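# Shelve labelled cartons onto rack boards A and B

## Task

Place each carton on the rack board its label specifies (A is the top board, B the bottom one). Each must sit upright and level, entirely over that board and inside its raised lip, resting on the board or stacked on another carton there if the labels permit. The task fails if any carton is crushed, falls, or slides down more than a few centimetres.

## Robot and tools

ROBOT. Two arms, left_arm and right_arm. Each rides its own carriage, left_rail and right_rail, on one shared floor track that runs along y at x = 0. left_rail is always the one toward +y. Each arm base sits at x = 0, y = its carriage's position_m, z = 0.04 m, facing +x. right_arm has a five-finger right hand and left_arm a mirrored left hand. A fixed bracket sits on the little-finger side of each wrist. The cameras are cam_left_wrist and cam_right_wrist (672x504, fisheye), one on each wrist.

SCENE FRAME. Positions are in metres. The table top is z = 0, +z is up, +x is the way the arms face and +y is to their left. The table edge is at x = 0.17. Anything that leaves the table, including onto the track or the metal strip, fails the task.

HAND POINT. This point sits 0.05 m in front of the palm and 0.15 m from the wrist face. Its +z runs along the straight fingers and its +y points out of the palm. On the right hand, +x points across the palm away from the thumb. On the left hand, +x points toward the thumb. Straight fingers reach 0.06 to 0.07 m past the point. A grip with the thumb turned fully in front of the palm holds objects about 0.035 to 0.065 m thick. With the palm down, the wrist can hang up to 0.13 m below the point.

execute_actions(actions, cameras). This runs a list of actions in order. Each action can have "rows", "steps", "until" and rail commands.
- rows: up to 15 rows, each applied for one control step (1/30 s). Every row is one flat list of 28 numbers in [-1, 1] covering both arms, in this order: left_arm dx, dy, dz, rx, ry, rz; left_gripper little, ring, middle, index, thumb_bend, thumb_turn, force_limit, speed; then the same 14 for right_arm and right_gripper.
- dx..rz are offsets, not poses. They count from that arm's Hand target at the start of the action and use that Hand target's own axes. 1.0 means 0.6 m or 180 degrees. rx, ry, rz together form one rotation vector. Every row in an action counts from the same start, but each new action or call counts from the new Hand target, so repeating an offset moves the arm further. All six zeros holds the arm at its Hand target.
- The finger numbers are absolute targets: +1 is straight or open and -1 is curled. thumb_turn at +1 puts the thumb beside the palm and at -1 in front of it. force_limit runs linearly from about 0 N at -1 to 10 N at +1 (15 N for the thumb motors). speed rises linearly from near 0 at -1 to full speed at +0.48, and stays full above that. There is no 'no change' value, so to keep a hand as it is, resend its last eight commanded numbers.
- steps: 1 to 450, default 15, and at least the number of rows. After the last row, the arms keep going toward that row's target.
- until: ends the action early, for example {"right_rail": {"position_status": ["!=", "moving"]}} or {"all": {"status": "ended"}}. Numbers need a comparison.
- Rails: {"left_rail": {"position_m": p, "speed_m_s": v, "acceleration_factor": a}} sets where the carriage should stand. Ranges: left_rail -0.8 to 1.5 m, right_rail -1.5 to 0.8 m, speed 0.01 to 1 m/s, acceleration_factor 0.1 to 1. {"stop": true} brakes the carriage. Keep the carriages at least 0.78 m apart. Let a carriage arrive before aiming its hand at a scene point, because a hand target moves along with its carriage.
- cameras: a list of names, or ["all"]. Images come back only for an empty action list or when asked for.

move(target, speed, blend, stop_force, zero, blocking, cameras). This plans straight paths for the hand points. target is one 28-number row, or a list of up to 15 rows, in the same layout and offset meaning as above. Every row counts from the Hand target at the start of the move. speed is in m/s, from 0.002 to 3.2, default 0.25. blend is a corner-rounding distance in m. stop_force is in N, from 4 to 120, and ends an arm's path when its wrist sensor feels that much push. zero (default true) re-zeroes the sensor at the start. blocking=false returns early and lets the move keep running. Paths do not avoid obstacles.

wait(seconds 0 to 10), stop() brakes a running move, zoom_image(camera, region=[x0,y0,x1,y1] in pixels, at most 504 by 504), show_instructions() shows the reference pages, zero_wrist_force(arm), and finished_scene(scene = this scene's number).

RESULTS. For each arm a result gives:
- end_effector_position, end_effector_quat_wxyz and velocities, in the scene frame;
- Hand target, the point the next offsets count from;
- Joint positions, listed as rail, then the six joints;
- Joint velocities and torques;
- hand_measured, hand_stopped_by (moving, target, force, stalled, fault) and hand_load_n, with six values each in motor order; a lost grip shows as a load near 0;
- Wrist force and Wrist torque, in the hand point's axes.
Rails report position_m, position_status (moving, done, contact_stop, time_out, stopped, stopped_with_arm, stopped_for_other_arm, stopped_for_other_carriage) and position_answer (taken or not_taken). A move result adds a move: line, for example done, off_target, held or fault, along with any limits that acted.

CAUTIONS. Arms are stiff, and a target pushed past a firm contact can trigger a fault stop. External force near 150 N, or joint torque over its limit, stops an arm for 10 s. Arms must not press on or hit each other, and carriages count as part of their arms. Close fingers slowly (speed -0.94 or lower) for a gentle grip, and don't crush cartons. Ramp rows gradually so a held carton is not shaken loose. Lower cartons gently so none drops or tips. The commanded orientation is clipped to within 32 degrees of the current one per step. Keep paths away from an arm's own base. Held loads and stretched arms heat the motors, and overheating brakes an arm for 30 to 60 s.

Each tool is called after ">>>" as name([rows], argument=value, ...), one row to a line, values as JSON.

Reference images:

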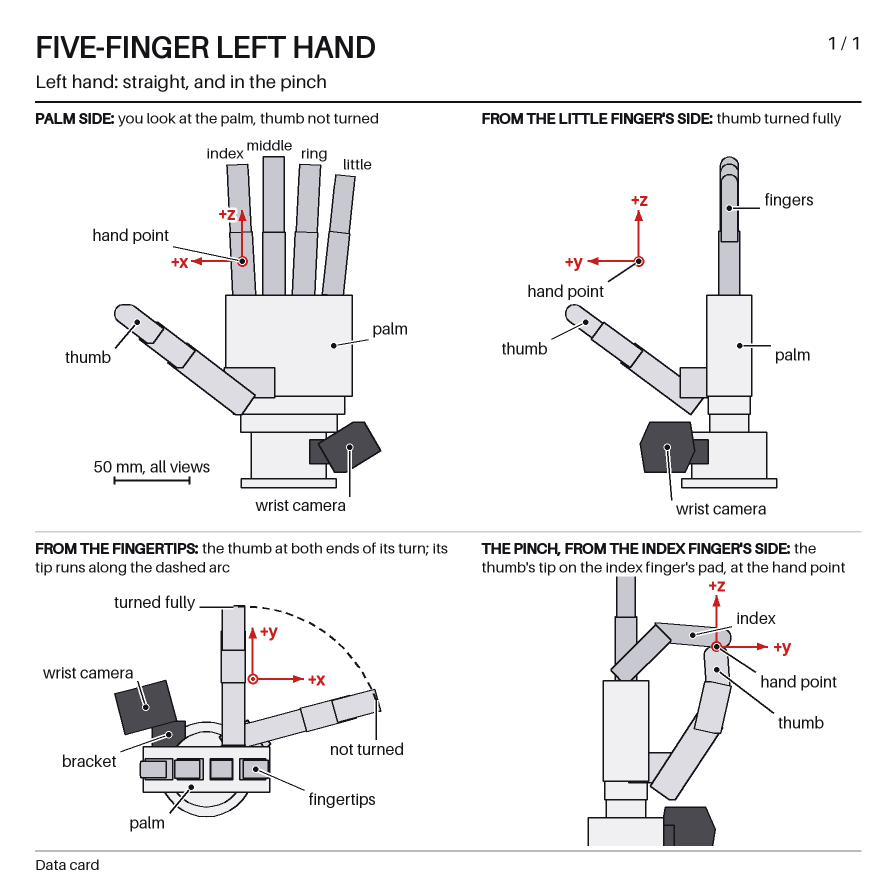

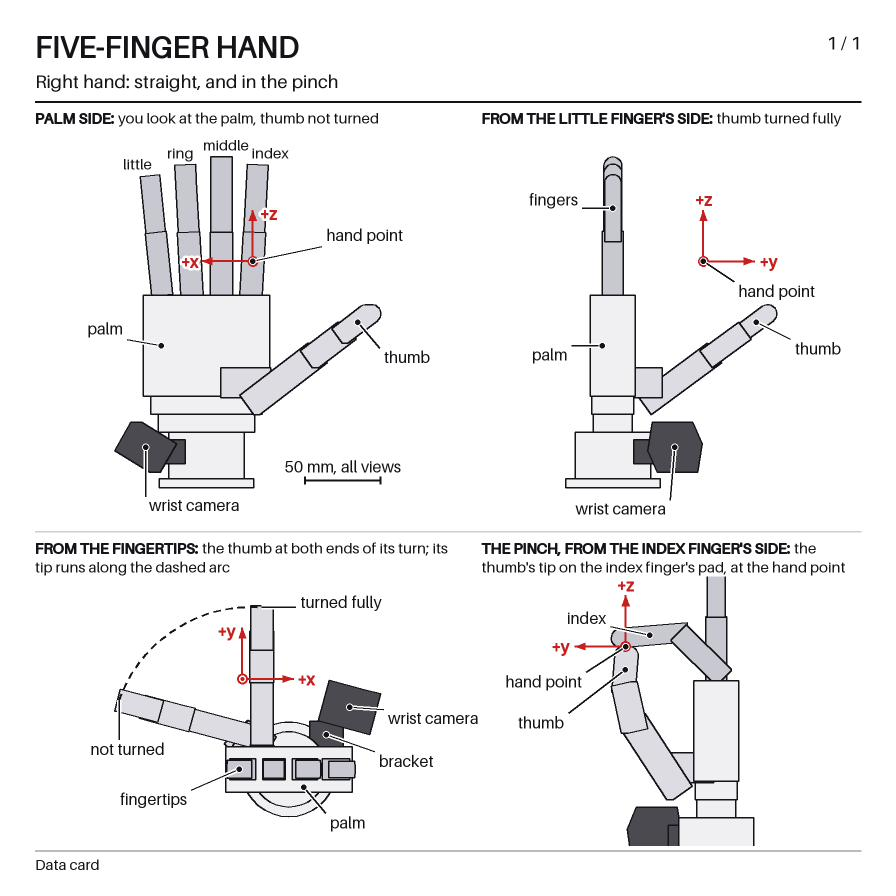

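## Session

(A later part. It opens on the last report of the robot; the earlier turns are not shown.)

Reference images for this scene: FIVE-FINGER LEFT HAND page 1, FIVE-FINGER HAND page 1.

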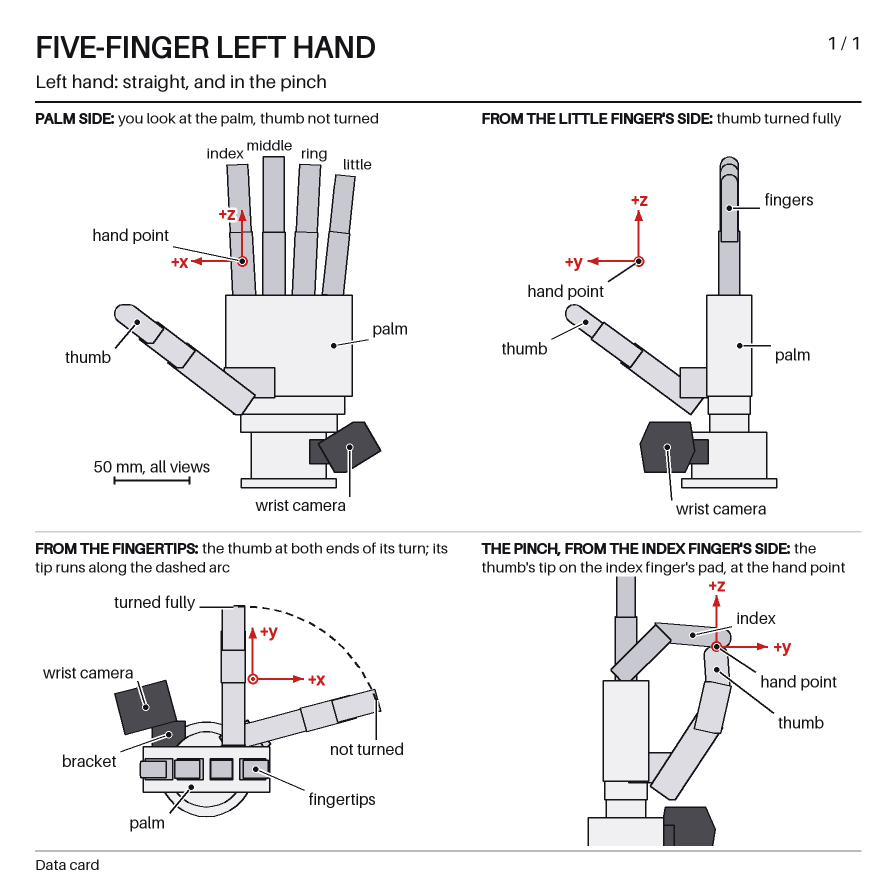

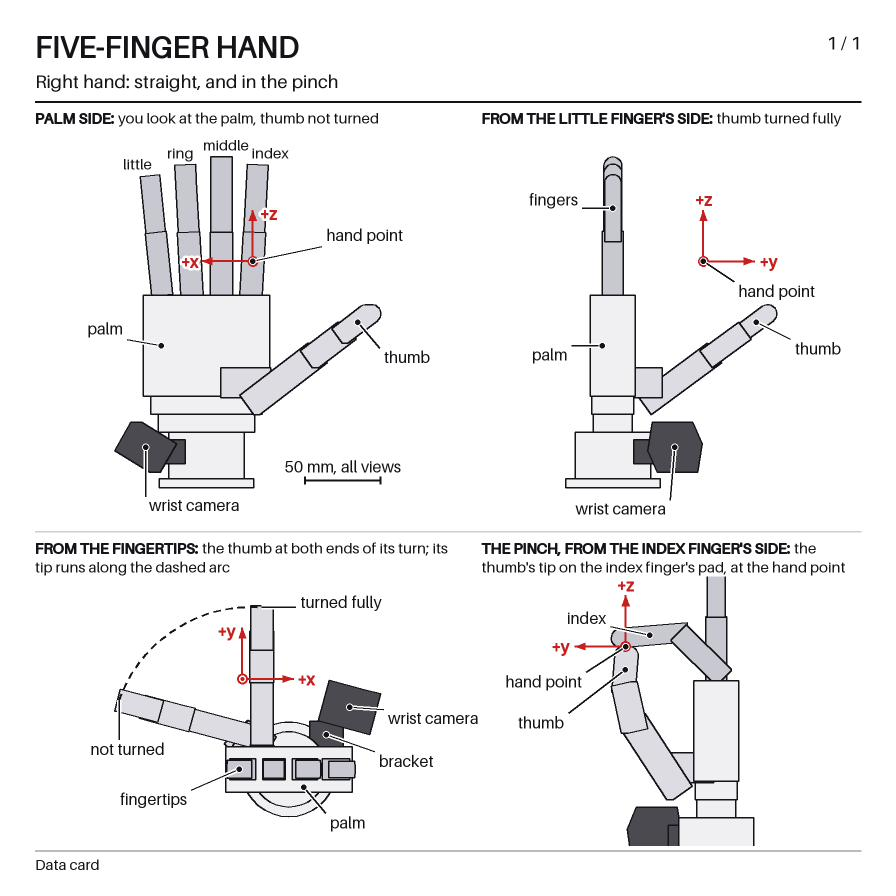

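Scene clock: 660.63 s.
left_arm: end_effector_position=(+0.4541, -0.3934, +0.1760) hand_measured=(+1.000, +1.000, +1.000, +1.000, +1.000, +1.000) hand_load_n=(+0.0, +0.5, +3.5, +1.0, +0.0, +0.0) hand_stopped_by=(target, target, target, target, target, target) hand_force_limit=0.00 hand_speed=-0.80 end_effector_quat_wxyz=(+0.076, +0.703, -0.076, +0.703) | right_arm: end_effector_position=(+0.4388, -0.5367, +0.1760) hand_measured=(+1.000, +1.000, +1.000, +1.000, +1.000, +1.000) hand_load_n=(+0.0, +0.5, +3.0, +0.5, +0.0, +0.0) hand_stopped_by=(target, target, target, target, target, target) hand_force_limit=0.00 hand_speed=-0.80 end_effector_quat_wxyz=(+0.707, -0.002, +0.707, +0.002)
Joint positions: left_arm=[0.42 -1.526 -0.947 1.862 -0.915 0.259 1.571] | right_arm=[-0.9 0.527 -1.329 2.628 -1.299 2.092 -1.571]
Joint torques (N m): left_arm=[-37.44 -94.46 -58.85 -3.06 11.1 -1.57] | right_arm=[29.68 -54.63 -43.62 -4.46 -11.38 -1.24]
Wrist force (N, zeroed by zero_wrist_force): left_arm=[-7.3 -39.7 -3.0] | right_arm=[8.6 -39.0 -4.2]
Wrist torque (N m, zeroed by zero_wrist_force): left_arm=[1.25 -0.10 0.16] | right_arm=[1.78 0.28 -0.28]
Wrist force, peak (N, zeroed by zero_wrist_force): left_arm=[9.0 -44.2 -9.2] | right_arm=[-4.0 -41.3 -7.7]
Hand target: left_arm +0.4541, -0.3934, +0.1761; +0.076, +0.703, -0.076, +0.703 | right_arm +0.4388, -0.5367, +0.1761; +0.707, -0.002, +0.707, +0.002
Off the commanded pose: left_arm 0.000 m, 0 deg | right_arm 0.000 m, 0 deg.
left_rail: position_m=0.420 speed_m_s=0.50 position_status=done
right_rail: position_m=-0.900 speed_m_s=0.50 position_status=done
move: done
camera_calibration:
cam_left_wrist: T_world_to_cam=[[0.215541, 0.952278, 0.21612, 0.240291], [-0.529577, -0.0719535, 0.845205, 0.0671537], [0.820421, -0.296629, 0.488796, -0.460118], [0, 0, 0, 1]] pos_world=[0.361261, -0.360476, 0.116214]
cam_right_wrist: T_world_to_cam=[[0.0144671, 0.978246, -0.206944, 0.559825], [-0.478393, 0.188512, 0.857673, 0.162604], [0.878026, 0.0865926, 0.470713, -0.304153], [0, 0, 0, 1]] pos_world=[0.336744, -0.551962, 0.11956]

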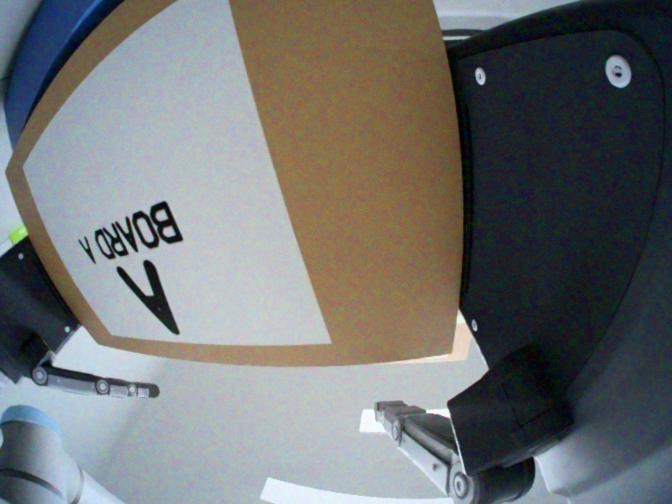

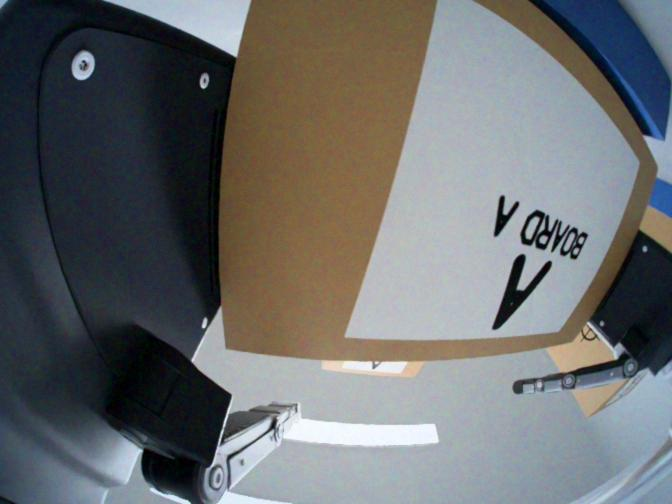

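>>> move(target=[0.2733,0,0,0,0,0,1,1,1,1,1,1,0,-0.8,-0.2733,0,0,0,0,0,1,1,1,1,1,1,0,-0.8], speed=0.07, cameras=["all"])

Scene clock: 680.57 s.
left_arm: end_effector_position=(+0.4541, -0.3934, +0.3400) hand_measured=(+1.000, +1.000, +1.000, +1.000, +1.000, +1.000) hand_load_n=(+0.0, +0.0, +3.0, +0.5, +0.0, +0.0) hand_stopped_by=(target, target, target, target, target, target) hand_force_limit=0.00 hand_speed=-0.80 end_effector_quat_wxyz=(+0.076, +0.703, -0.076, +0.703) | right_arm: end_effector_position=(+0.4388, -0.5366, +0.3400) hand_measured=(+1.000, +1.000, +1.000, +1.000, +1.000, +1.000) hand_load_n=(+0.0, +0.5, +3.5, +1.0, +0.0, +0.0) hand_stopped_by=(target, target, target, target, target, target) hand_force_limit=0.00 hand_speed=-0.80 end_effector_quat_wxyz=(+0.707, -0.002, +0.707, +0.002)
Joint positions: left_arm=[0.42 -1.526 -1.143 1.801 -0.658 0.259 1.571] | right_arm=[-0.9 0.527 -1.758 2.518 -0.76 2.092 -1.571]
Joint torques (N m): left_arm=[-26.79 -83.75 -65.62 -3.62 10.74 -2.45] | right_arm=[9.72 -29.72 -61.82 -3.48 -15.9 2.3]
Wrist force (N, zeroed by zero_wrist_force): left_arm=[-8.4 -42.4 -4.6] | right_arm=[7.8 -41.8 -2.7]
Wrist torque (N m, zeroed by zero_wrist_force): left_arm=[1.08 -0.20 0.38] | right_arm=[1.93 0.13 -0.37]
Wrist force, peak (N, zeroed by zero_wrist_force): left_arm=[-7.1 -43.0 -4.0] | right_arm=[6.8 -42.4 -3.2]
Hand target: left_arm +0.4541, -0.3934, +0.3400; +0.076, +0.703, -0.076, +0.703 | right_arm +0.4388, -0.5367, +0.3400; +0.707, -0.002, +0.707, +0.002
Off the commanded pose: left_arm 0.000 m, 0 deg | right_arm 0.000 m, 0 deg.
left_rail: position_m=0.420 speed_m_s=0.50 position_status=done
right_rail: position_m=-0.900 speed_m_s=0.50 position_status=done
move: done
camera_calibration:
cam_left_wrist: T_world_to_cam=[[0.215514, 0.952313, 0.215992, 0.204906], [-0.529551, -0.0718641, 0.845228, -0.071444], [0.820444, -0.296538, 0.488811, -0.540261], [0, 0, 0, 1]] pos_world=[0.361261, -0.360477, 0.280214]
cam_right_wrist: T_world_to_cam=[[0.0144575, 0.97825, -0.206927, 0.593666], [-0.478394, 0.188493, 0.857677, 0.0219146], [0.878026, 0.0865927, 0.470714, -0.381358], [0, 0, 0, 1]] pos_world=[0.336744, -0.551862, 0.28356]

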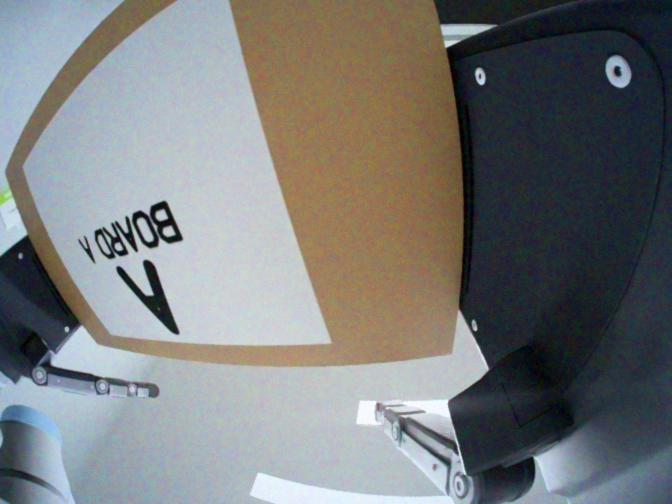

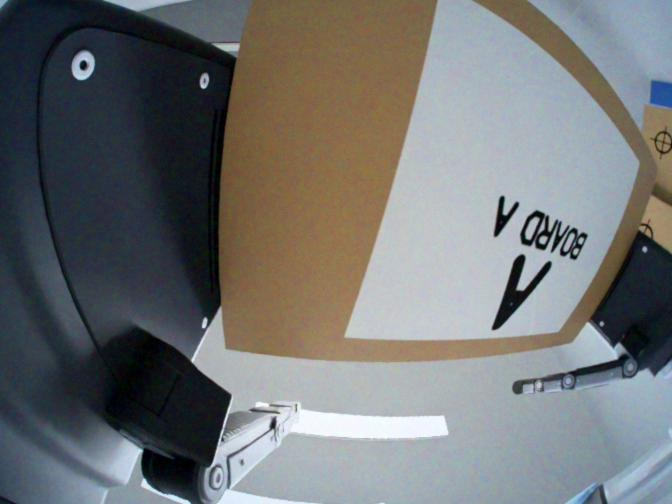

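Stable. Continue lifting in a multi-waypoint move.

>>> move(target=[0.2667,0,0,0,0,0,1,1,1,1,1,1,0,-0.8,-0.2667,0,0,0,0,0,1,1,1,1,1,1,0,-0.8], speed=0.08)

>>> move(target=[0.2833,0,0,0,0,0,1,1,1,1,1,1,0,-0.8,-0.2833,0,0,0,0,0,1,1,1,1,1,1,0,-0.8], speed=0.08, cameras=["all"])

Scene clock: 686.47 s.
left_arm: end_effector_position=(+0.4541, -0.3934, +0.5000) hand_measured=(+1.000, +1.000, +1.000, +1.000, +1.000, +1.000) hand_load_n=(+0.0, +0.5, +3.5, +1.0, +0.0, -0.5) hand_stopped_by=(target, target, target, target, target, target) hand_force_limit=0.00 hand_speed=-0.80 end_effector_quat_wxyz=(+0.076, +0.703, -0.076, +0.703) | right_arm: end_effector_position=(+0.4388, -0.5366, +0.5000) hand_measured=(+1.000, +1.000, +1.000, +1.000, +1.000, +1.000) hand_load_n=(+0.0, +0.5, +3.5, +1.0, +0.0, +0.0) hand_stopped_by=(target, target, target, target, target, target) hand_force_limit=0.00 hand_speed=-0.80 end_effector_quat_wxyz=(+0.707, -0.002, +0.707, +0.002)
Joint positions: left_arm=[0.42 -1.526 -1.276 1.667 -0.392 0.259 1.571] | right_arm=[-0.9 0.527 -1.967 2.318 -0.352 2.092 -1.571]
Joint torques (N m): left_arm=[-25.99 -70.29 -69.55 -4.59 12.03 -2.83] | right_arm=[5.14 -16.77 -66.46 -3.19 -17.96 1.85]
Wrist force (N, zeroed by zero_wrist_force): left_arm=[-9.5 -52.8 -5.1] | right_arm=[6.4 -51.6 -4.1]
Wrist torque (N m, zeroed by zero_wrist_force): left_arm=[1.04 -0.25 0.69] | right_arm=[1.94 0.21 -0.54]
Wrist force, peak (N, zeroed by zero_wrist_force): left_arm=[-9.5 -52.8 -5.1] | right_arm=[6.2 -51.6 -4.3]
Hand target: left_arm +0.4541, -0.3934, +0.5001; +0.076, +0.703, -0.076, +0.703 | right_arm +0.4388, -0.5367, +0.5001; +0.707, -0.002, +0.707, +0.002
Off the commanded pose: left_arm 0.000 m, 0 deg | right_arm 0.000 m, 0 deg.
left_rail: position_m=0.420 speed_m_s=0.50 position_status=done
right_rail: position_m=-0.900 speed_m_s=0.50 position_status=done
move: done

Scene clock: 689.17 s.
left_arm: end_effector_position=(+0.4541, -0.3934, +0.6701) hand_measured=(+1.000, +1.000, +1.000, +1.000, +1.000, +1.000) hand_load_n=(-0.5, +0.5, +3.5, +0.5, +0.0, -0.5) hand_stopped_by=(target, target, target, target, target, target) hand_force_limit=0.00 hand_speed=-0.80 end_effector_quat_wxyz=(+0.076, +0.703, -0.076, +0.703) | right_arm: end_effector_position=(+0.4388, -0.5367, +0.6700) hand_measured=(+1.000, +1.000, +1.000, +1.000, +1.000, +1.000) hand_load_n=(+0.0, +0.5, +3.5, +1.0, -0.5, -0.5) hand_stopped_by=(target, target, target, target, target, target) hand_force_limit=0.00 hand_speed=-0.80 end_effector_quat_wxyz=(+0.707, -0.002, +0.707, +0.002)
Joint positions: left_arm=[0.42 -1.526 -1.344 1.447 -0.103 0.259 1.571] | right_arm=[-0.9 0.527 -2.029 2.049 -0.02 2.092 -1.571]
Joint torques (N m): left_arm=[-42.21 -32.33 -65.34 -5.81 13.44 -2.66] | right_arm=[15.49 10.69 -64.23 -4.02 -13.7 1.47]
Wrist force (N, zeroed by zero_wrist_force): left_arm=[-10.0 -57.0 -5.7] | right_arm=[6.1 -56.7 -4.8]
Wrist torque (N m, zeroed by zero_wrist_force): left_arm=[1.12 -0.21 0.91] | right_arm=[1.85 0.23 -0.64]
Wrist force, peak (N, zeroed by zero_wrist_force): left_arm=[-10.0 -57.2 -5.7] | right_arm=[6.1 -56.7 -4.8]
Hand target: left_arm +0.4541, -0.3934, +0.6700; +0.076, +0.703, -0.076, +0.703 | right_arm +0.4388, -0.5366, +0.6700; +0.707, -0.002, +0.707, +0.002
Off the commanded pose: left_arm 0.000 m, 0 deg | right_arm 0.000 m, 0 deg.
left_rail: position_m=0.420 speed_m_s=0.50 position_status=done
right_rail: position_m=-0.900 speed_m_s=0.50 position_status=done
move: done
camera_calibration:
cam_left_wrist: T_world_to_cam=[[0.215547, 0.952326, 0.215902, 0.133676], [-0.5296, -0.0717485, 0.845207, -0.350435], [0.820404, -0.296524, 0.488887, -0.701563], [0, 0, 0, 1]] pos_world=[0.361161, -0.360477, 0.610314]
cam_right_wrist: T_world_to_cam=[[0.0145999, 0.978236, -0.206982, 0.662028], [-0.478375, 0.18861, 0.857662, -0.261032], [0.878034, 0.0864932, 0.470717, -0.536745], [0, 0, 0, 1]] pos_world=[0.336744, -0.551961, 0.61356]

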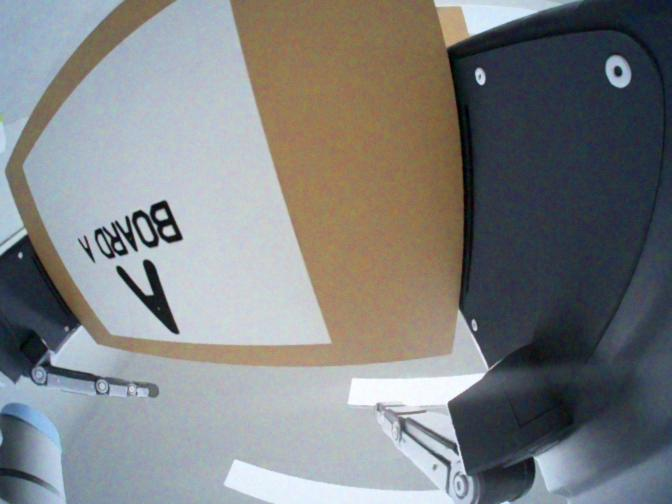

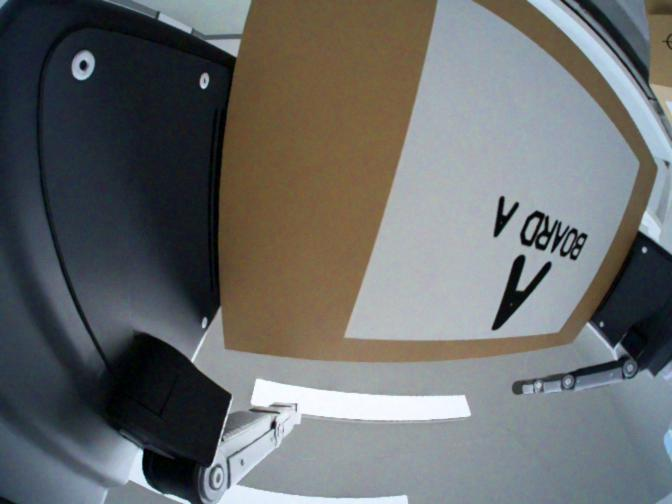

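>>> move(target=[0,-0.1896,0.0433,0.0167,0,0,1,1,1,1,1,1,0,-0.8,0,0.1736,0.0967,-0.0167,0,0,1,1,1,1,1,1,0,-0.8], speed=0.06, cameras=["cam_left_wrist"])

Scene clock: 708.00 s.
left_arm: end_effector_position=(+0.5036, -0.2879, +0.6700) hand_measured=(+1.000, +1.000, +1.000, +1.000, +1.000, +1.000) hand_load_n=(+0.0, +0.5, +3.5, +0.5, +0.0, +0.0) hand_stopped_by=(target, target, target, target, target, target) hand_force_limit=0.00 hand_speed=-0.80 end_effector_quat_wxyz=(+0.057, +0.705, -0.057, +0.705) | right_arm: end_effector_position=(+0.4961, -0.4323, +0.6700) hand_measured=(+1.000, +1.000, +1.000, +1.000, +1.000, +1.000) hand_load_n=(+0.0, +0.0, +3.0, +0.5, +0.0, +0.0) hand_stopped_by=(target, target, target, target, target, target) hand_force_limit=0.00 hand_speed=-0.80 end_effector_quat_wxyz=(+0.707, -0.021, +0.707, +0.021)
Joint positions: left_arm=[0.42 -1.449 -1.466 1.59 -0.125 0.284 1.571] | right_arm=[-0.9 0.643 -1.814 1.912 -0.099 2.155 -1.571]
Joint torques (N m): left_arm=[-8.97 -52.28 -49.18 -9.01 17.54 3.18] | right_arm=[35.5 -1.77 -64.34 -7.81 -8.95 -1.55]
Wrist force (N, zeroed by zero_wrist_force): left_arm=[-10.1 -43.0 -1.0] | right_arm=[6.5 -42.2 -5.5]
Wrist torque (N m, zeroed by zero_wrist_force): left_arm=[1.33 -0.30 0.41] | right_arm=[1.47 -0.09 -0.30]
Wrist force, peak (N, zeroed by zero_wrist_force): left_arm=[-10.1 -62.1 -5.5] | right_arm=[6.6 -63.5 -6.8]
Hand target: left_arm +0.5036, -0.2878, +0.6700; +0.057, +0.705, -0.057, +0.705 | right_arm +0.4962, -0.4321, +0.6700; +0.707, -0.021, +0.707, +0.021
Off the commanded pose: left_arm 0.000 m, 0 deg | right_arm 0.000 m, 0 deg.
left_rail: position_m=0.420 speed_m_s=0.50 position_status=done
right_rail: position_m=-0.900 speed_m_s=0.50 position_status=done
move: done
camera_calibration:
cam_left_wrist: T_world_to_cam=[[0.165366, 0.962294, 0.215975, 0.0506162], [-0.525064, -0.0994709, 0.84523, -0.3269], [0.834842, -0.253173, 0.488817, -0.705664], [0, 0, 0, 1]] pos_world=[0.409104, -0.25988, 0.610314]
Images, in order (width x height): cam_left_wrist 672x504.

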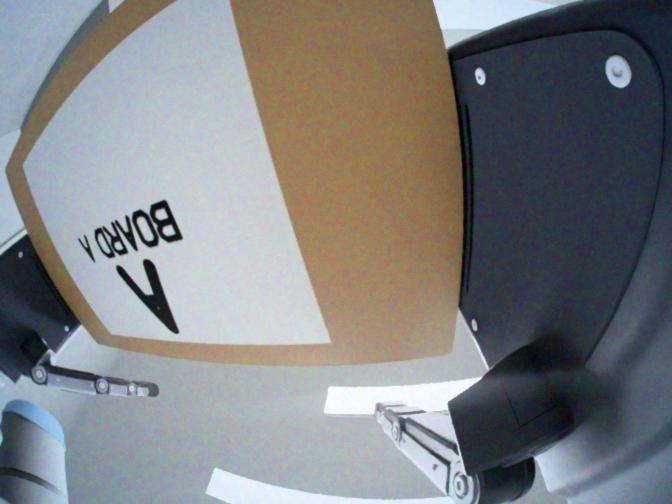

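>>> move(target=[0,-0.1936,-0.0038,0.0163,0,0,1,1,1,1,1,1,0,-0.8,0,0.1888,0.05095,-0.0163,0,0,1,1,1,1,1,1,0,-0.8], speed=0.06)

Scene clock: 720.40 s.
left_arm: end_effector_position=(+0.5201, -0.1729, +0.6700) hand_measured=(+1.000, +1.000, +1.000, +1.000, +1.000, +1.000) hand_load_n=(+0.0, +1.0, +4.0, +0.5, -0.5, +0.0) hand_stopped_by=(target, target, target, target, target, target) hand_force_limit=0.00 hand_speed=-0.80 end_effector_quat_wxyz=(+0.039, +0.706, -0.039, +0.706) | right_arm: end_effector_position=(+0.5201, -0.3174, +0.6700) hand_measured=(+1.000, +1.000, +1.000, +1.000, +1.000, +1.000) hand_load_n=(+0.0, +0.0, +3.0, +1.0, +0.0, +0.0) hand_stopped_by=(target, target, target, target, target, target) hand_force_limit=0.00 hand_speed=-0.80 end_effector_quat_wxyz=(+0.706, -0.039, +0.706, +0.039)
Joint positions: left_arm=[0.42 -1.404 -1.615 1.744 -0.129 0.277 1.571] | right_arm=[-0.9 0.767 -1.63 1.759 -0.129 2.228 -1.571]
Joint torques (N m): left_arm=[-11.19 -39.8 -49.9 -7.33 14.16 3.02] | right_arm=[39.54 -18.15 -63.97 -8.36 -10.08 0.21]
Wrist force (N, zeroed by zero_wrist_force): left_arm=[-10.7 -47.7 -0.7] | right_arm=[6.1 -46.4 -7.2]
Wrist torque (N m, zeroed by zero_wrist_force): left_arm=[1.33 -0.42 0.67] | right_arm=[1.56 -0.18 -0.23]
Wrist force, peak (N, zeroed by zero_wrist_force): left_arm=[-11.4 -49.4 -2.2] | right_arm=[5.4 -48.1 -5.7]
Hand target: left_arm +0.5201, -0.1727, +0.6701; +0.039, +0.706, -0.039, +0.706 | right_arm +0.5201, -0.3173, +0.6700; +0.706, -0.039, +0.706, +0.039
Off the commanded pose: left_arm 0.000 m, 0 deg | right_arm 0.000 m, 0 deg.
left_rail: position_m=0.420 speed_m_s=0.50 position_status=done
right_rail: position_m=-0.900 speed_m_s=0.50 position_status=done
move: done

>>> move(target=[0,-0.2117,0.0185,0,0,0,1,1,1,1,1,1,0,-0.8,0,0.2025,0.06435,0,0,0,1,1,1,1,1,1,0,-0.8], speed=0.06)

Scene clock: 727.97 s.
left_arm: end_effector_position=(+0.5451, -0.0478, +0.6701) hand_measured=(+1.000, +1.000, +1.000, +1.000, +1.000, +1.000) hand_load_n=(+0.0, +1.0, +3.5, +0.5, +0.0, +0.0) hand_stopped_by=(target, target, target, target, target, target) hand_force_limit=0.00 hand_speed=-0.80 end_effector_quat_wxyz=(+0.039, +0.706, -0.039, +0.706) | right_arm: end_effector_position=(+0.5452, -0.1924, +0.6700) hand_measured=(+1.000, +1.000, +1.000, +1.000, +1.000, +1.000) hand_load_n=(+0.0, +0.5, +2.5, +0.5, +0.0, +0.0) hand_stopped_by=(target, target, target, target, target, target) hand_force_limit=0.00 hand_speed=-0.80 end_effector_quat_wxyz=(+0.706, -0.039, +0.706, +0.039)
Joint positions: left_arm=[0.42 -1.299 -1.779 1.886 -0.107 0.382 1.571] | right_arm=[-0.9 0.879 -1.421 1.539 -0.118 2.34 -1.571]
Joint torques (N m): left_arm=[-11.83 -25.89 -50.57 -5.06 18.2 2.85] | right_arm=[38.01 -33.25 -61.61 -3.46 -9.57 1.89]
Wrist force (N, zeroed by zero_wrist_force): left_arm=[-12.3 -45.3 -0.4] | right_arm=[5.2 -45.2 -7.5]
Wrist torque (N m, zeroed by zero_wrist_force): left_arm=[1.48 -0.29 0.62] | right_arm=[1.38 -0.04 -0.21]
Wrist force, peak (N, zeroed by zero_wrist_force): left_arm=[-11.0 -47.7 -0.5] | right_arm=[6.0 -46.5 -7.0]
Hand target: left_arm +0.5451, -0.0477, +0.6701; +0.039, +0.706, -0.039, +0.706 | right_arm +0.5452, -0.1923, +0.6700; +0.706, -0.039, +0.706, +0.039
Off the commanded pose: left_arm 0.000 m, 0 deg | right_arm 0.000 m, 0 deg.
left_rail: position_m=0.420 speed_m_s=0.50 position_status=done
right_rail: position_m=-0.900 speed_m_s=0.50 position_status=done
move: done

>>> move(target=[0,-0.207,0.0525,0,0,0,1,1,1,1,1,1,0,-0.8,0,0.1905,0.0966,0,0,0,1,1,1,1,1,1,0,-0.8], speed=0.06, cameras=["all"])

Scene clock: 737.50 s.
left_arm: end_effector_position=(+0.5901, +0.0722, +0.6701) hand_measured=(+1.000, +1.000, +1.000, +1.000, +1.000, +1.000) hand_load_n=(+0.0, +1.0, +4.0, +1.0, +0.0, +0.0) hand_stopped_by=(target, target, target, target, target, target) hand_force_limit=0.00 hand_speed=-0.80 end_effector_quat_wxyz=(+0.039, +0.706, -0.039, +0.706) | right_arm: end_effector_position=(+0.5903, -0.0724, +0.6700) hand_measured=(+1.000, +1.000, +1.000, +1.000, +1.000, +1.000) hand_load_n=(+0.0, +0.0, +2.5, +0.5, -0.5, +0.0) hand_stopped_by=(target, target, target, target, target, target) hand_force_limit=0.00 hand_speed=-0.80 end_effector_quat_wxyz=(+0.706, -0.039, +0.706, +0.039)
Joint positions: left_arm=[0.42 -1.09 -1.882 1.96 -0.079 0.591 1.571] | right_arm=[-0.9 0.932 -1.204 1.262 -0.059 2.394 -1.571]
Joint torques (N m): left_arm=[-14.21 -19.39 -50.7 -5.86 19.59 -0.07] | right_arm=[42.92 -53.78 -60.97 -3.57 -9.83 2.14]
Wrist force (N, zeroed by zero_wrist_force): left_arm=[-12.8 -48.0 0.1] | right_arm=[4.3 -46.6 -8.9]
Wrist torque (N m, zeroed by zero_wrist_force): left_arm=[1.42 -0.32 0.66] | right_arm=[1.33 -0.05 -0.29]
Wrist force, peak (N, zeroed by zero_wrist_force): left_arm=[-12.8 -48.0 0.1] | right_arm=[4.3 -46.6 -8.9]
Hand target: left_arm +0.5901, +0.0722, +0.6701; +0.039, +0.706, -0.039, +0.706 | right_arm +0.5903, -0.0723, +0.6700; +0.706, -0.039, +0.706, +0.039
Off the commanded pose: left_arm 0.000 m, 0 deg | right_arm 0.000 m, 0 deg.
left_rail: position_m=0.420 speed_m_s=0.50 position_status=done
right_rail: position_m=-0.900 speed_m_s=0.50 position_status=done
move: done
camera_calibration:
cam_left_wrist: T_world_to_cam=[[0.115793, 0.96952, 0.215924, -0.281348], [-0.519267, -0.126227, 0.845239, -0.247142], [0.846731, -0.209995, 0.488823, -0.696919], [0, 0, 0, 1]] pos_world=[0.494349, 0.0952266, 0.610314]
cam_right_wrist: T_world_to_cam=[[-0.086745, 0.974484, -0.207016, 0.265119], [-0.495336, 0.138104, 0.857653, -0.269771], [0.86436, 0.17694, 0.470717, -0.695335], [0, 0, 0, 1]] pos_world=[0.490389, -0.0980657, 0.61356]

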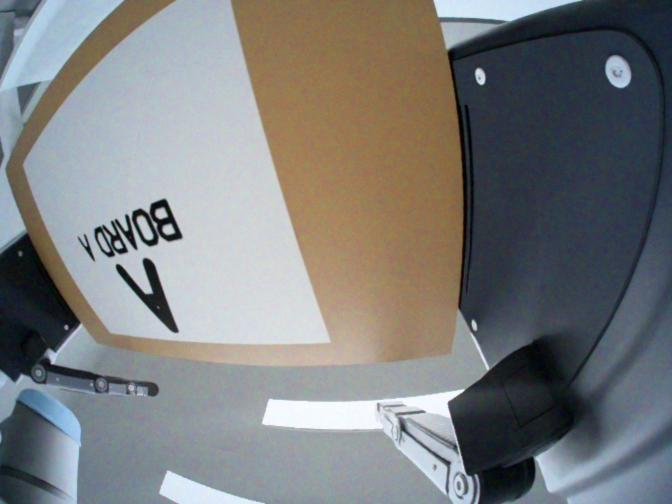

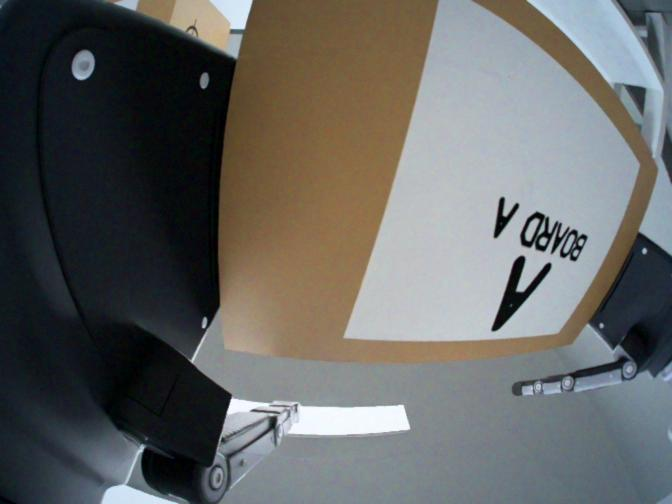

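>>> move(target=[0,-0.0298,0.2689,0,0,0,1,1,1,1,1,1,0,-0.8,0,-0.0298,0.2689,0,0,0,1,1,1,1,1,1,0,-0.8], speed=0.06, cameras=["all"])

Scene clock: 748.53 s.
left_arm: end_effector_position=(+0.7524, +0.0722, +0.6701) hand_measured=(+1.000, +1.000, +1.000, +1.000, +1.000, +1.000) hand_load_n=(+0.0, +1.0, +4.0, +1.0, +0.0, +0.0) hand_stopped_by=(target, target, target, target, target, target) hand_force_limit=0.00 hand_speed=-0.80 end_effector_quat_wxyz=(+0.039, +0.706, -0.039, +0.706) | right_arm: end_effector_position=(+0.7525, -0.0725, +0.6700) hand_measured=(+1.000, +1.000, +1.000, +1.000, +1.000, +1.000) hand_load_n=(+0.0, +0.0, +2.5, +0.5, +0.0, +0.0) hand_stopped_by=(target, target, target, target, target, target) hand_force_limit=0.00 hand_speed=-0.80 end_effector_quat_wxyz=(+0.706, -0.039, +0.706, +0.039)
Joint positions: left_arm=[0.42 -0.8 -1.632 1.761 -0.128 0.881 1.571] | right_arm=[-0.9 0.784 -1.06 1.054 0.007 2.246 -1.571]
Joint torques (N m): left_arm=[-19.56 -21.09 -65.48 -10.27 18.19 -0.92] | right_arm=[15.44 -67.75 -63.66 -3.48 -14.31 1.8]
Wrist force (N, zeroed by zero_wrist_force): left_arm=[-10.6 -44.5 1.2] | right_arm=[5.5 -42.9 -9.0]
Wrist torque (N m, zeroed by zero_wrist_force): left_arm=[1.47 -0.52 0.61] | right_arm=[1.32 -0.05 -0.21]
Wrist force, peak (N, zeroed by zero_wrist_force): left_arm=[-12.9 -49.3 0.3] | right_arm=[4.2 -47.6 -9.2]
Hand target: left_arm +0.7525, +0.0722, +0.6701; +0.039, +0.706, -0.039, +0.706 | right_arm +0.7526, -0.0724, +0.6700; +0.706, -0.039, +0.706, +0.039
Off the commanded pose: left_arm 0.000 m, 0 deg | right_arm 0.000 m, 0 deg.
left_rail: position_m=0.420 speed_m_s=0.50 position_status=done
right_rail: position_m=-0.900 speed_m_s=0.50 position_status=done
move: done
camera_calibration:
cam_left_wrist: T_world_to_cam=[[0.115731, 0.969505, 0.216024, -0.300245], [-0.51928, -0.126342, 0.845214, -0.162869], [0.846732, -0.209994, 0.488823, -0.834238], [0, 0, 0, 1]] pos_world=[0.656549, 0.0953266, 0.610314]
cam_right_wrist: T_world_to_cam=[[-0.086745, 0.974484, -0.207016, 0.279287], [-0.495336, 0.138104, 0.857653, -0.189414], [0.86436, 0.17694, 0.470717, -0.835516], [0, 0, 0, 1]] pos_world=[0.652589, -0.0981657, 0.61356]

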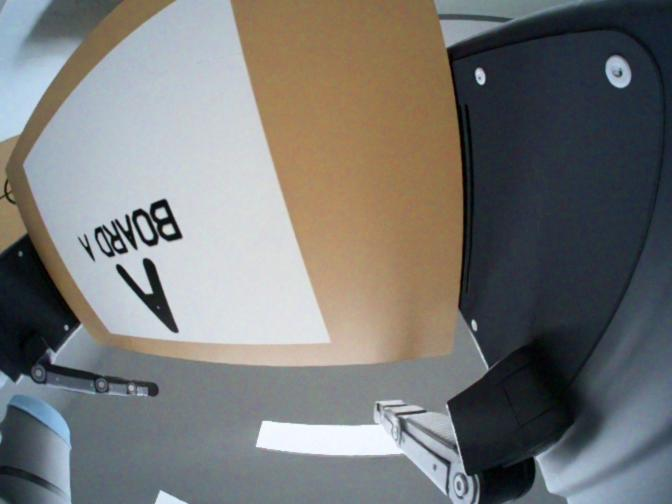

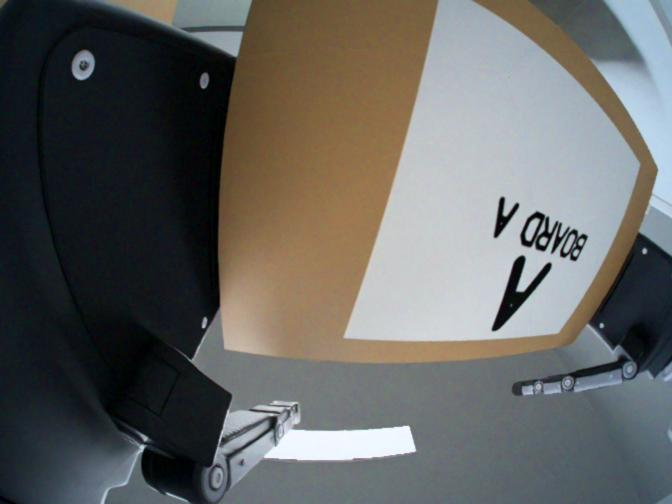

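>>> move(target=[-0.0917,0,0,0,0,0,1,1,1,1,1,1,0,-0.8,0.0917,0,0,0,0,0,1,1,1,1,1,1,0,-0.8], speed=0.05, cameras=["all"])

>>> move(target=[-0.0333,0,0,0,0,0,1,1,1,1,1,1,0,-0.8,0.0333,0,0,0,0,0,1,1,1,1,1,1,0,-0.8], speed=0.012, stop_force=8)

Scene clock: 756.13 s.
left_arm: end_effector_position=(+0.7525, +0.0722, +0.6152) hand_measured=(+1.000, +1.000, +1.000, +1.000, +1.000, +1.000) hand_load_n=(+0.0, +1.0, +4.0, +0.5, +0.0, +0.0) hand_stopped_by=(target, target, target, target, target, target) hand_force_limit=0.00 hand_speed=-0.80 end_effector_quat_wxyz=(+0.039, +0.706, -0.039, +0.706) | right_arm: end_effector_position=(+0.7526, -0.0725, +0.6151) hand_measured=(+1.000, +1.000, +1.000, +1.000, +1.000, +1.000) hand_load_n=(+0.0, +0.0, +2.0, +0.5, +0.0, +0.0) hand_stopped_by=(target, target, target, target, target, target) hand_force_limit=0.00 hand_speed=-0.80 end_effector_quat_wxyz=(+0.706, -0.039, +0.706, +0.039)
Joint positions: left_arm=[0.42 -0.8 -1.616 1.843 -0.227 0.881 1.571] | right_arm=[-0.9 0.784 -1.056 1.143 -0.087 2.246 -1.571]
Joint torques (N m): left_arm=[-22.91 -24.28 -50.37 -10.23 17.44 1.48] | right_arm=[32.45 -71.61 -46.16 -7.56 -11.06 -1.09]
Wrist force (N, zeroed by zero_wrist_force): left_arm=[-11.0 -42.5 1.3] | right_arm=[5.1 -41.4 -8.6]
Wrist torque (N m, zeroed by zero_wrist_force): left_arm=[1.45 -0.47 0.56] | right_arm=[1.25 -0.05 -0.26]
Wrist force, peak (N, zeroed by zero_wrist_force): left_arm=[-10.9 -47.3 1.1] | right_arm=[5.0 -45.6 -9.3]
Hand target: left_arm +0.7525, +0.0722, +0.6151; +0.039, +0.706, -0.039, +0.706 | right_arm +0.7526, -0.0725, +0.6150; +0.706, -0.039, +0.706, +0.039
Off the commanded pose: left_arm 0.000 m, 0 deg | right_arm 0.000 m, 0 deg.
left_rail: position_m=0.420 speed_m_s=0.50 position_status=done
right_rail: position_m=-0.900 speed_m_s=0.50 position_status=done
move: done
camera_calibration:
cam_left_wrist: T_world_to_cam=[[0.115844, 0.969532, 0.215842, -0.288373], [-0.519256, -0.126133, 0.84526, -0.116477], [0.846731, -0.209995, 0.488824, -0.807487], [0, 0, 0, 1]] pos_world=[0.656649, 0.0953267, 0.555415]
cam_right_wrist: T_world_to_cam=[[-0.0867192, 0.974518, -0.206869, 0.267834], [-0.495314, 0.137991, 0.857684, -0.142322], [0.864375, 0.176843, 0.470726, -0.809784], [0, 0, 0, 1]] pos_world=[0.65269, -0.0981658, 0.55866]

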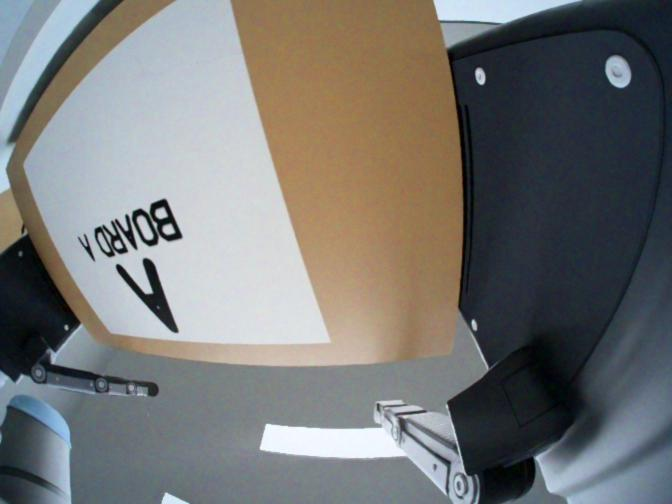

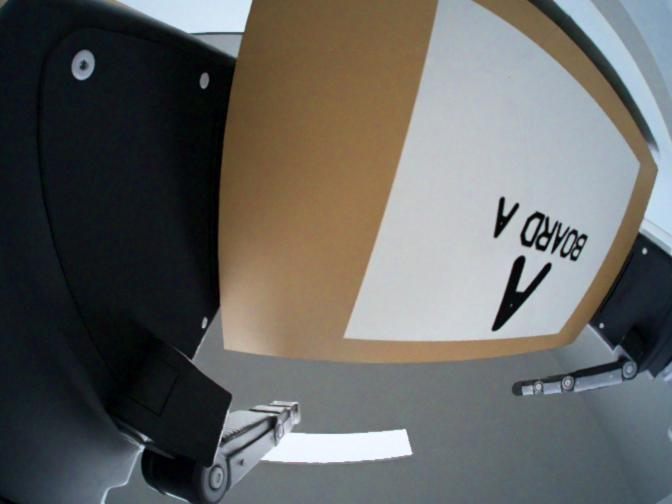

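Scene clock: 758.70 s.
left_arm: end_effector_position=(+0.7525, +0.0722, +0.6013) hand_measured=(+1.000, +1.000, +1.000, +1.000, +1.000, +1.000) hand_load_n=(+0.0, +1.0, +4.0, +1.5, +0.0, +0.0) hand_stopped_by=(target, target, target, target, target, target) hand_force_limit=0.00 hand_speed=-0.80 end_effector_quat_wxyz=(+0.039, +0.706, -0.039, +0.706) | right_arm: end_effector_position=(+0.7526, -0.0724, +0.6022) hand_measured=(+1.000, +1.000, +1.000, +1.000, +1.000, +1.000) hand_load_n=(+0.0, +0.5, +2.5, +0.0, +0.0, +0.0) hand_stopped_by=(target, target, target, target, target, target) hand_force_limit=0.00 hand_speed=-0.80 end_effector_quat_wxyz=(+0.706, -0.039, +0.706, +0.039)
Joint positions: left_arm=[0.42 -0.8 -1.61 1.863 -0.252 0.881 1.571] | right_arm=[-0.9 0.784 -1.054 1.163 -0.109 2.245 -1.571]
Joint torques (N m): left_arm=[-27.26 -46.82 -61.52 -4.43 16.59 2.4] | right_arm=[35.52 -77.57 -57.78 -2.64 -12.54 -1]
Wrist force (N, zeroed by zero_wrist_force): left_arm=[-6.9 -43.2 1.6] | right_arm=[-2.6 -42.4 -7.2]
Wrist torque (N m, zeroed by zero_wrist_force): left_arm=[1.46 -0.02 0.31] | right_arm=[1.13 -0.34 -1.15]
Wrist force, peak (N, zeroed by zero_wrist_force): left_arm=[4.3 -48.3 0.3] | right_arm=[-12.5 -41.1 -8.7]
Hand target: left_arm +0.7525, +0.0722, +0.6013; +0.039, +0.706, -0.039, +0.706 (not the last commanded pose) | right_arm +0.7526, -0.0724, +0.6022; +0.706, -0.039, +0.706, +0.039 (not the last commanded pose)
Off the commanded pose: left_arm 0.006 m, 0 deg | right_arm 0.007 m, 0 deg.
left_rail: position_m=0.420 speed_m_s=0.50 position_status=done
right_rail: position_m=-0.900 speed_m_s=0.50 position_status=done
move: contact (left_arm, right_arm)

>>> move([
  [-0.0013,0,0,0,0,0,1,1,1,1,1,1,0,-0.8,0.002,0,0,0,0,0,1,1,1,1,1,1,0,-0.8],
  [-0.0013,-0.004,0,0,0,0,1,1,1,1,1,1,0,-0.8,0.002,-0.004,0,0,0,0,1,1,1,1,1,1,0,-0.8],
  [-0.0013,-0.049,-0.0045,0,0,0,1,1,1,1,1,1,0,-0.8,0.002,-0.049,-0.0045,0,0,0,1,1,1,1,1,1,0,-0.8],
], speed=[0.01, 0.005, 0.04], cameras=["all"])

Scene clock: 765.80 s.
left_arm: end_effector_position=(+0.7530, +0.1016, +0.6005) hand_measured=(+1.000, +1.000, +1.000, +1.000, +1.000, +1.000) hand_load_n=(+0.0, +0.0, +0.0, +0.0, +0.0, -0.5) hand_stopped_by=(target, target, target, target, target, target) hand_force_limit=0.00 hand_speed=-0.80 end_effector_quat_wxyz=(+0.039, +0.706, -0.039, +0.706) | right_arm: end_effector_position=(+0.7532, -0.1019, +0.6010) hand_measured=(+1.000, +1.000, +1.000, +1.000, +1.000, +1.000) hand_load_n=(+0.5, +0.0, +0.0, +0.0, +0.0, +0.0) hand_stopped_by=(target, target, target, target, target, target) hand_force_limit=0.00 hand_speed=-0.80 end_effector_quat_wxyz=(+0.706, -0.039, +0.706, +0.039)
Joint positions: left_arm=[0.42 -0.76 -1.632 1.884 -0.253 0.922 1.571] | right_arm=[-0.9 0.759 -1.096 1.229 -0.133 2.22 -1.571]
Joint torques (N m): left_arm=[19.56 -49.5 -34.07 0.55 3.66 -0.7] | right_arm=[-18.79 -93.76 -34.07 -3.19 -2.75 -1.31]
Wrist force (N, zeroed by zero_wrist_force): left_arm=[-0.4 1.4 1.8] | right_arm=[4.1 0.5 1.0]
Wrist torque (N m, zeroed by zero_wrist_force): left_arm=[0.11 0.04 -0.20] | right_arm=[0.16 -0.65 0.12]
Wrist force, peak (N, zeroed by zero_wrist_force): left_arm=[8.9 -44.6 2.7] | right_arm=[-10.4 -43.7 -10.5]
Hand target: left_arm +0.7530, +0.1017, +0.6005; +0.039, +0.706, -0.039, +0.706 | right_arm +0.7532, -0.1020, +0.6010; +0.706, -0.039, +0.706, +0.039
Off the commanded pose: left_arm 0.000 m, 0 deg | right_arm 0.000 m, 0 deg.
left_rail: position_m=0.420 speed_m_s=0.50 position_status=done
right_rail: position_m=-0.900 speed_m_s=0.50 position_status=done
move: done
camera_calibration:
cam_left_wrist: T_world_to_cam=[[0.115809, 0.969532, 0.215859, -0.313781], [-0.519331, -0.126147, 0.845211, -0.100039], [0.84669, -0.209985, 0.488899, -0.794699], [0, 0, 0, 1]] pos_world=[0.657249, 0.124727, 0.540814]
cam_right_wrist: T_world_to_cam=[[-0.0867676, 0.974531, -0.206785, 0.293609], [-0.495306, 0.137896, 0.857704, -0.125903], [0.864374, 0.176843, 0.470727, -0.798467], [0, 0, 0, 1]] pos_world=[0.653289, -0.127566, 0.544561]

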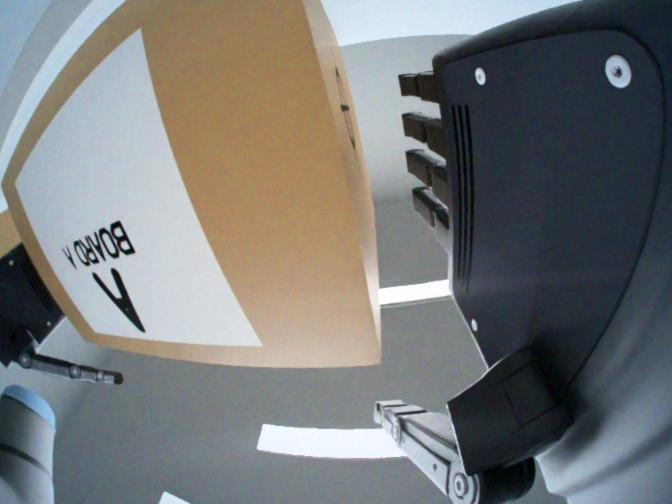

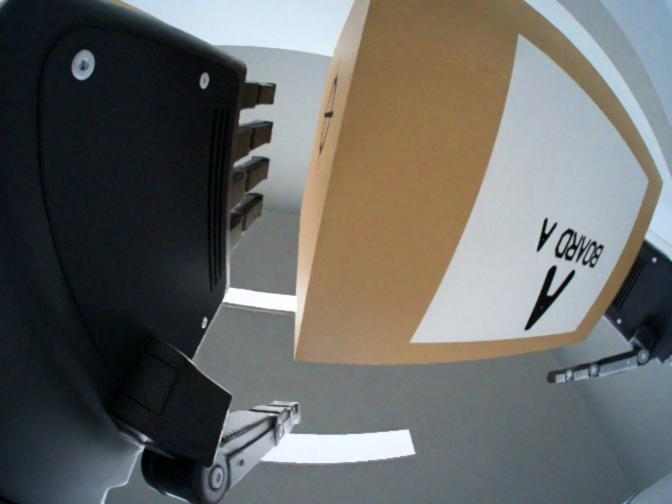

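>>> move([
  [0,0.0382,-0.3446,0,0,0,1,1,1,1,1,1,0,-0.8,0,0.0382,-0.3446,0,0,0,1,1,1,1,1,1,0,-0.8],
  [0.0325,-0.1901,-0.68,0,-0.2485,-0.0275,1,1,1,1,1,1,0,-0.8,-0.0317,-0.1896,-0.68,0,0.2485,0.0275,1,1,1,1,1,1,0,-0.8],
], speed=[0.12, 0.25], blend=[0.02, 0], cameras=["all"])

Scene clock: 795.57 s.
left_arm: end_effector_position=(+0.3621, +0.2594, +0.6201) hand_measured=(+1.000, +1.000, +1.000, +1.000, +1.000, +1.000) hand_load_n=(+0.0, +0.0, +0.0, +0.0, +0.0, +0.0) hand_stopped_by=(target, target, target, target, target, target) hand_force_limit=0.00 hand_speed=-0.80 end_effector_quat_wxyz=(+0.050, +0.925, -0.024, +0.375) | right_arm: end_effector_position=(+0.3600, -0.2597, +0.6199) hand_measured=(+1.000, +1.000, +1.000, +1.000, +1.000, +1.000) hand_load_n=(+0.0, +0.0, +0.0, +0.0, +0.0, +0.0) hand_stopped_by=(target, target, target, target, target, target) hand_force_limit=0.00 hand_speed=-0.80 end_effector_quat_wxyz=(+0.382, -0.021, +0.922, +0.051)
Joint positions: left_arm=[0.42 -1.875 -2.334 2.15 1.895 0.806 -0.309] | right_arm=[-0.9 0.988 -1.451 1.416 1.007 2.125 -0.803]
Joint torques (N m): left_arm=[-16.28 8.79 -28.76 6.37 2.21 -2.4] | right_arm=[-17.59 -66.26 -39.29 4.2 -2.05 2.53]
Wrist force (N, zeroed by zero_wrist_force): left_arm=[-1.3 2.1 -0.4] | right_arm=[4.7 0.7 0.9]
Wrist torque (N m, zeroed by zero_wrist_force): left_arm=[0.55 0.27 -0.31] | right_arm=[0.02 -0.76 0.20]
Wrist force, peak (N, zeroed by zero_wrist_force): left_arm=[-1.0 2.8 2.0] | right_arm=[4.7 0.7 0.9]
Hand target: left_arm +0.3601, +0.2601, +0.6200; +0.051, +0.922, -0.021, +0.382 | right_arm +0.3601, -0.2597, +0.6200; +0.382, -0.021, +0.922, +0.051
Off the commanded pose: left_arm 0.002 m, 1 deg | right_arm 0.000 m, 0 deg.
left_rail: position_m=0.420 speed_m_s=0.50 position_status=done
right_rail: position_m=-0.900 speed_m_s=0.50 position_status=done
move: done
camera_calibration:
cam_left_wrist: T_world_to_cam=[[0.240633, 0.968023, 0.0709099, -0.380611], [0.245111, -0.131294, 0.960564, -0.646697], [0.939157, -0.213762, -0.268867, -0.00280112], [0, 0, 0, 1]] pos_world=[0.252731, 0.282934, 0.64743]
cam_right_wrist: T_world_to_cam=[[-0.207466, 0.974587, -0.0844817, 0.384849], [0.256304, 0.137498, 0.956767, -0.64725], [0.944069, 0.176844, -0.278317, -0.00399686], [0, 0, 0, 1]] pos_world=[0.249509, -0.285367, 0.650667]

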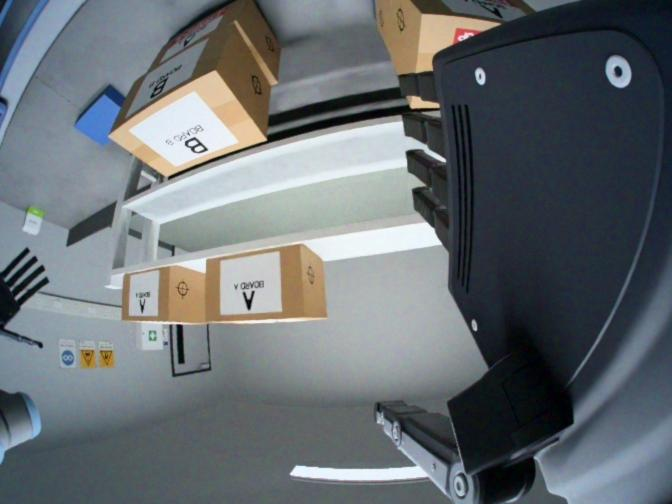

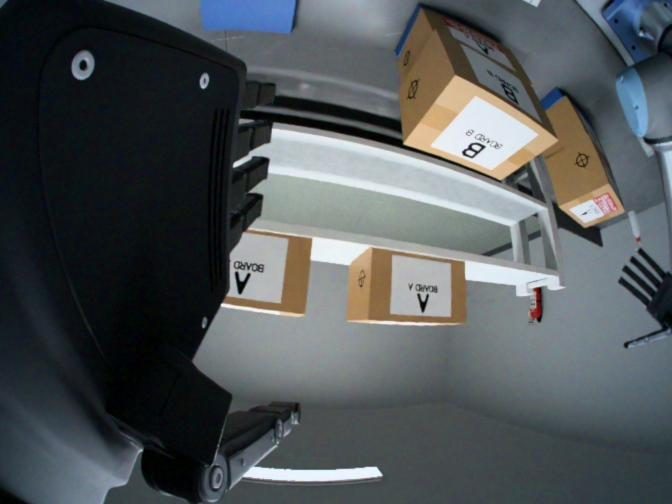

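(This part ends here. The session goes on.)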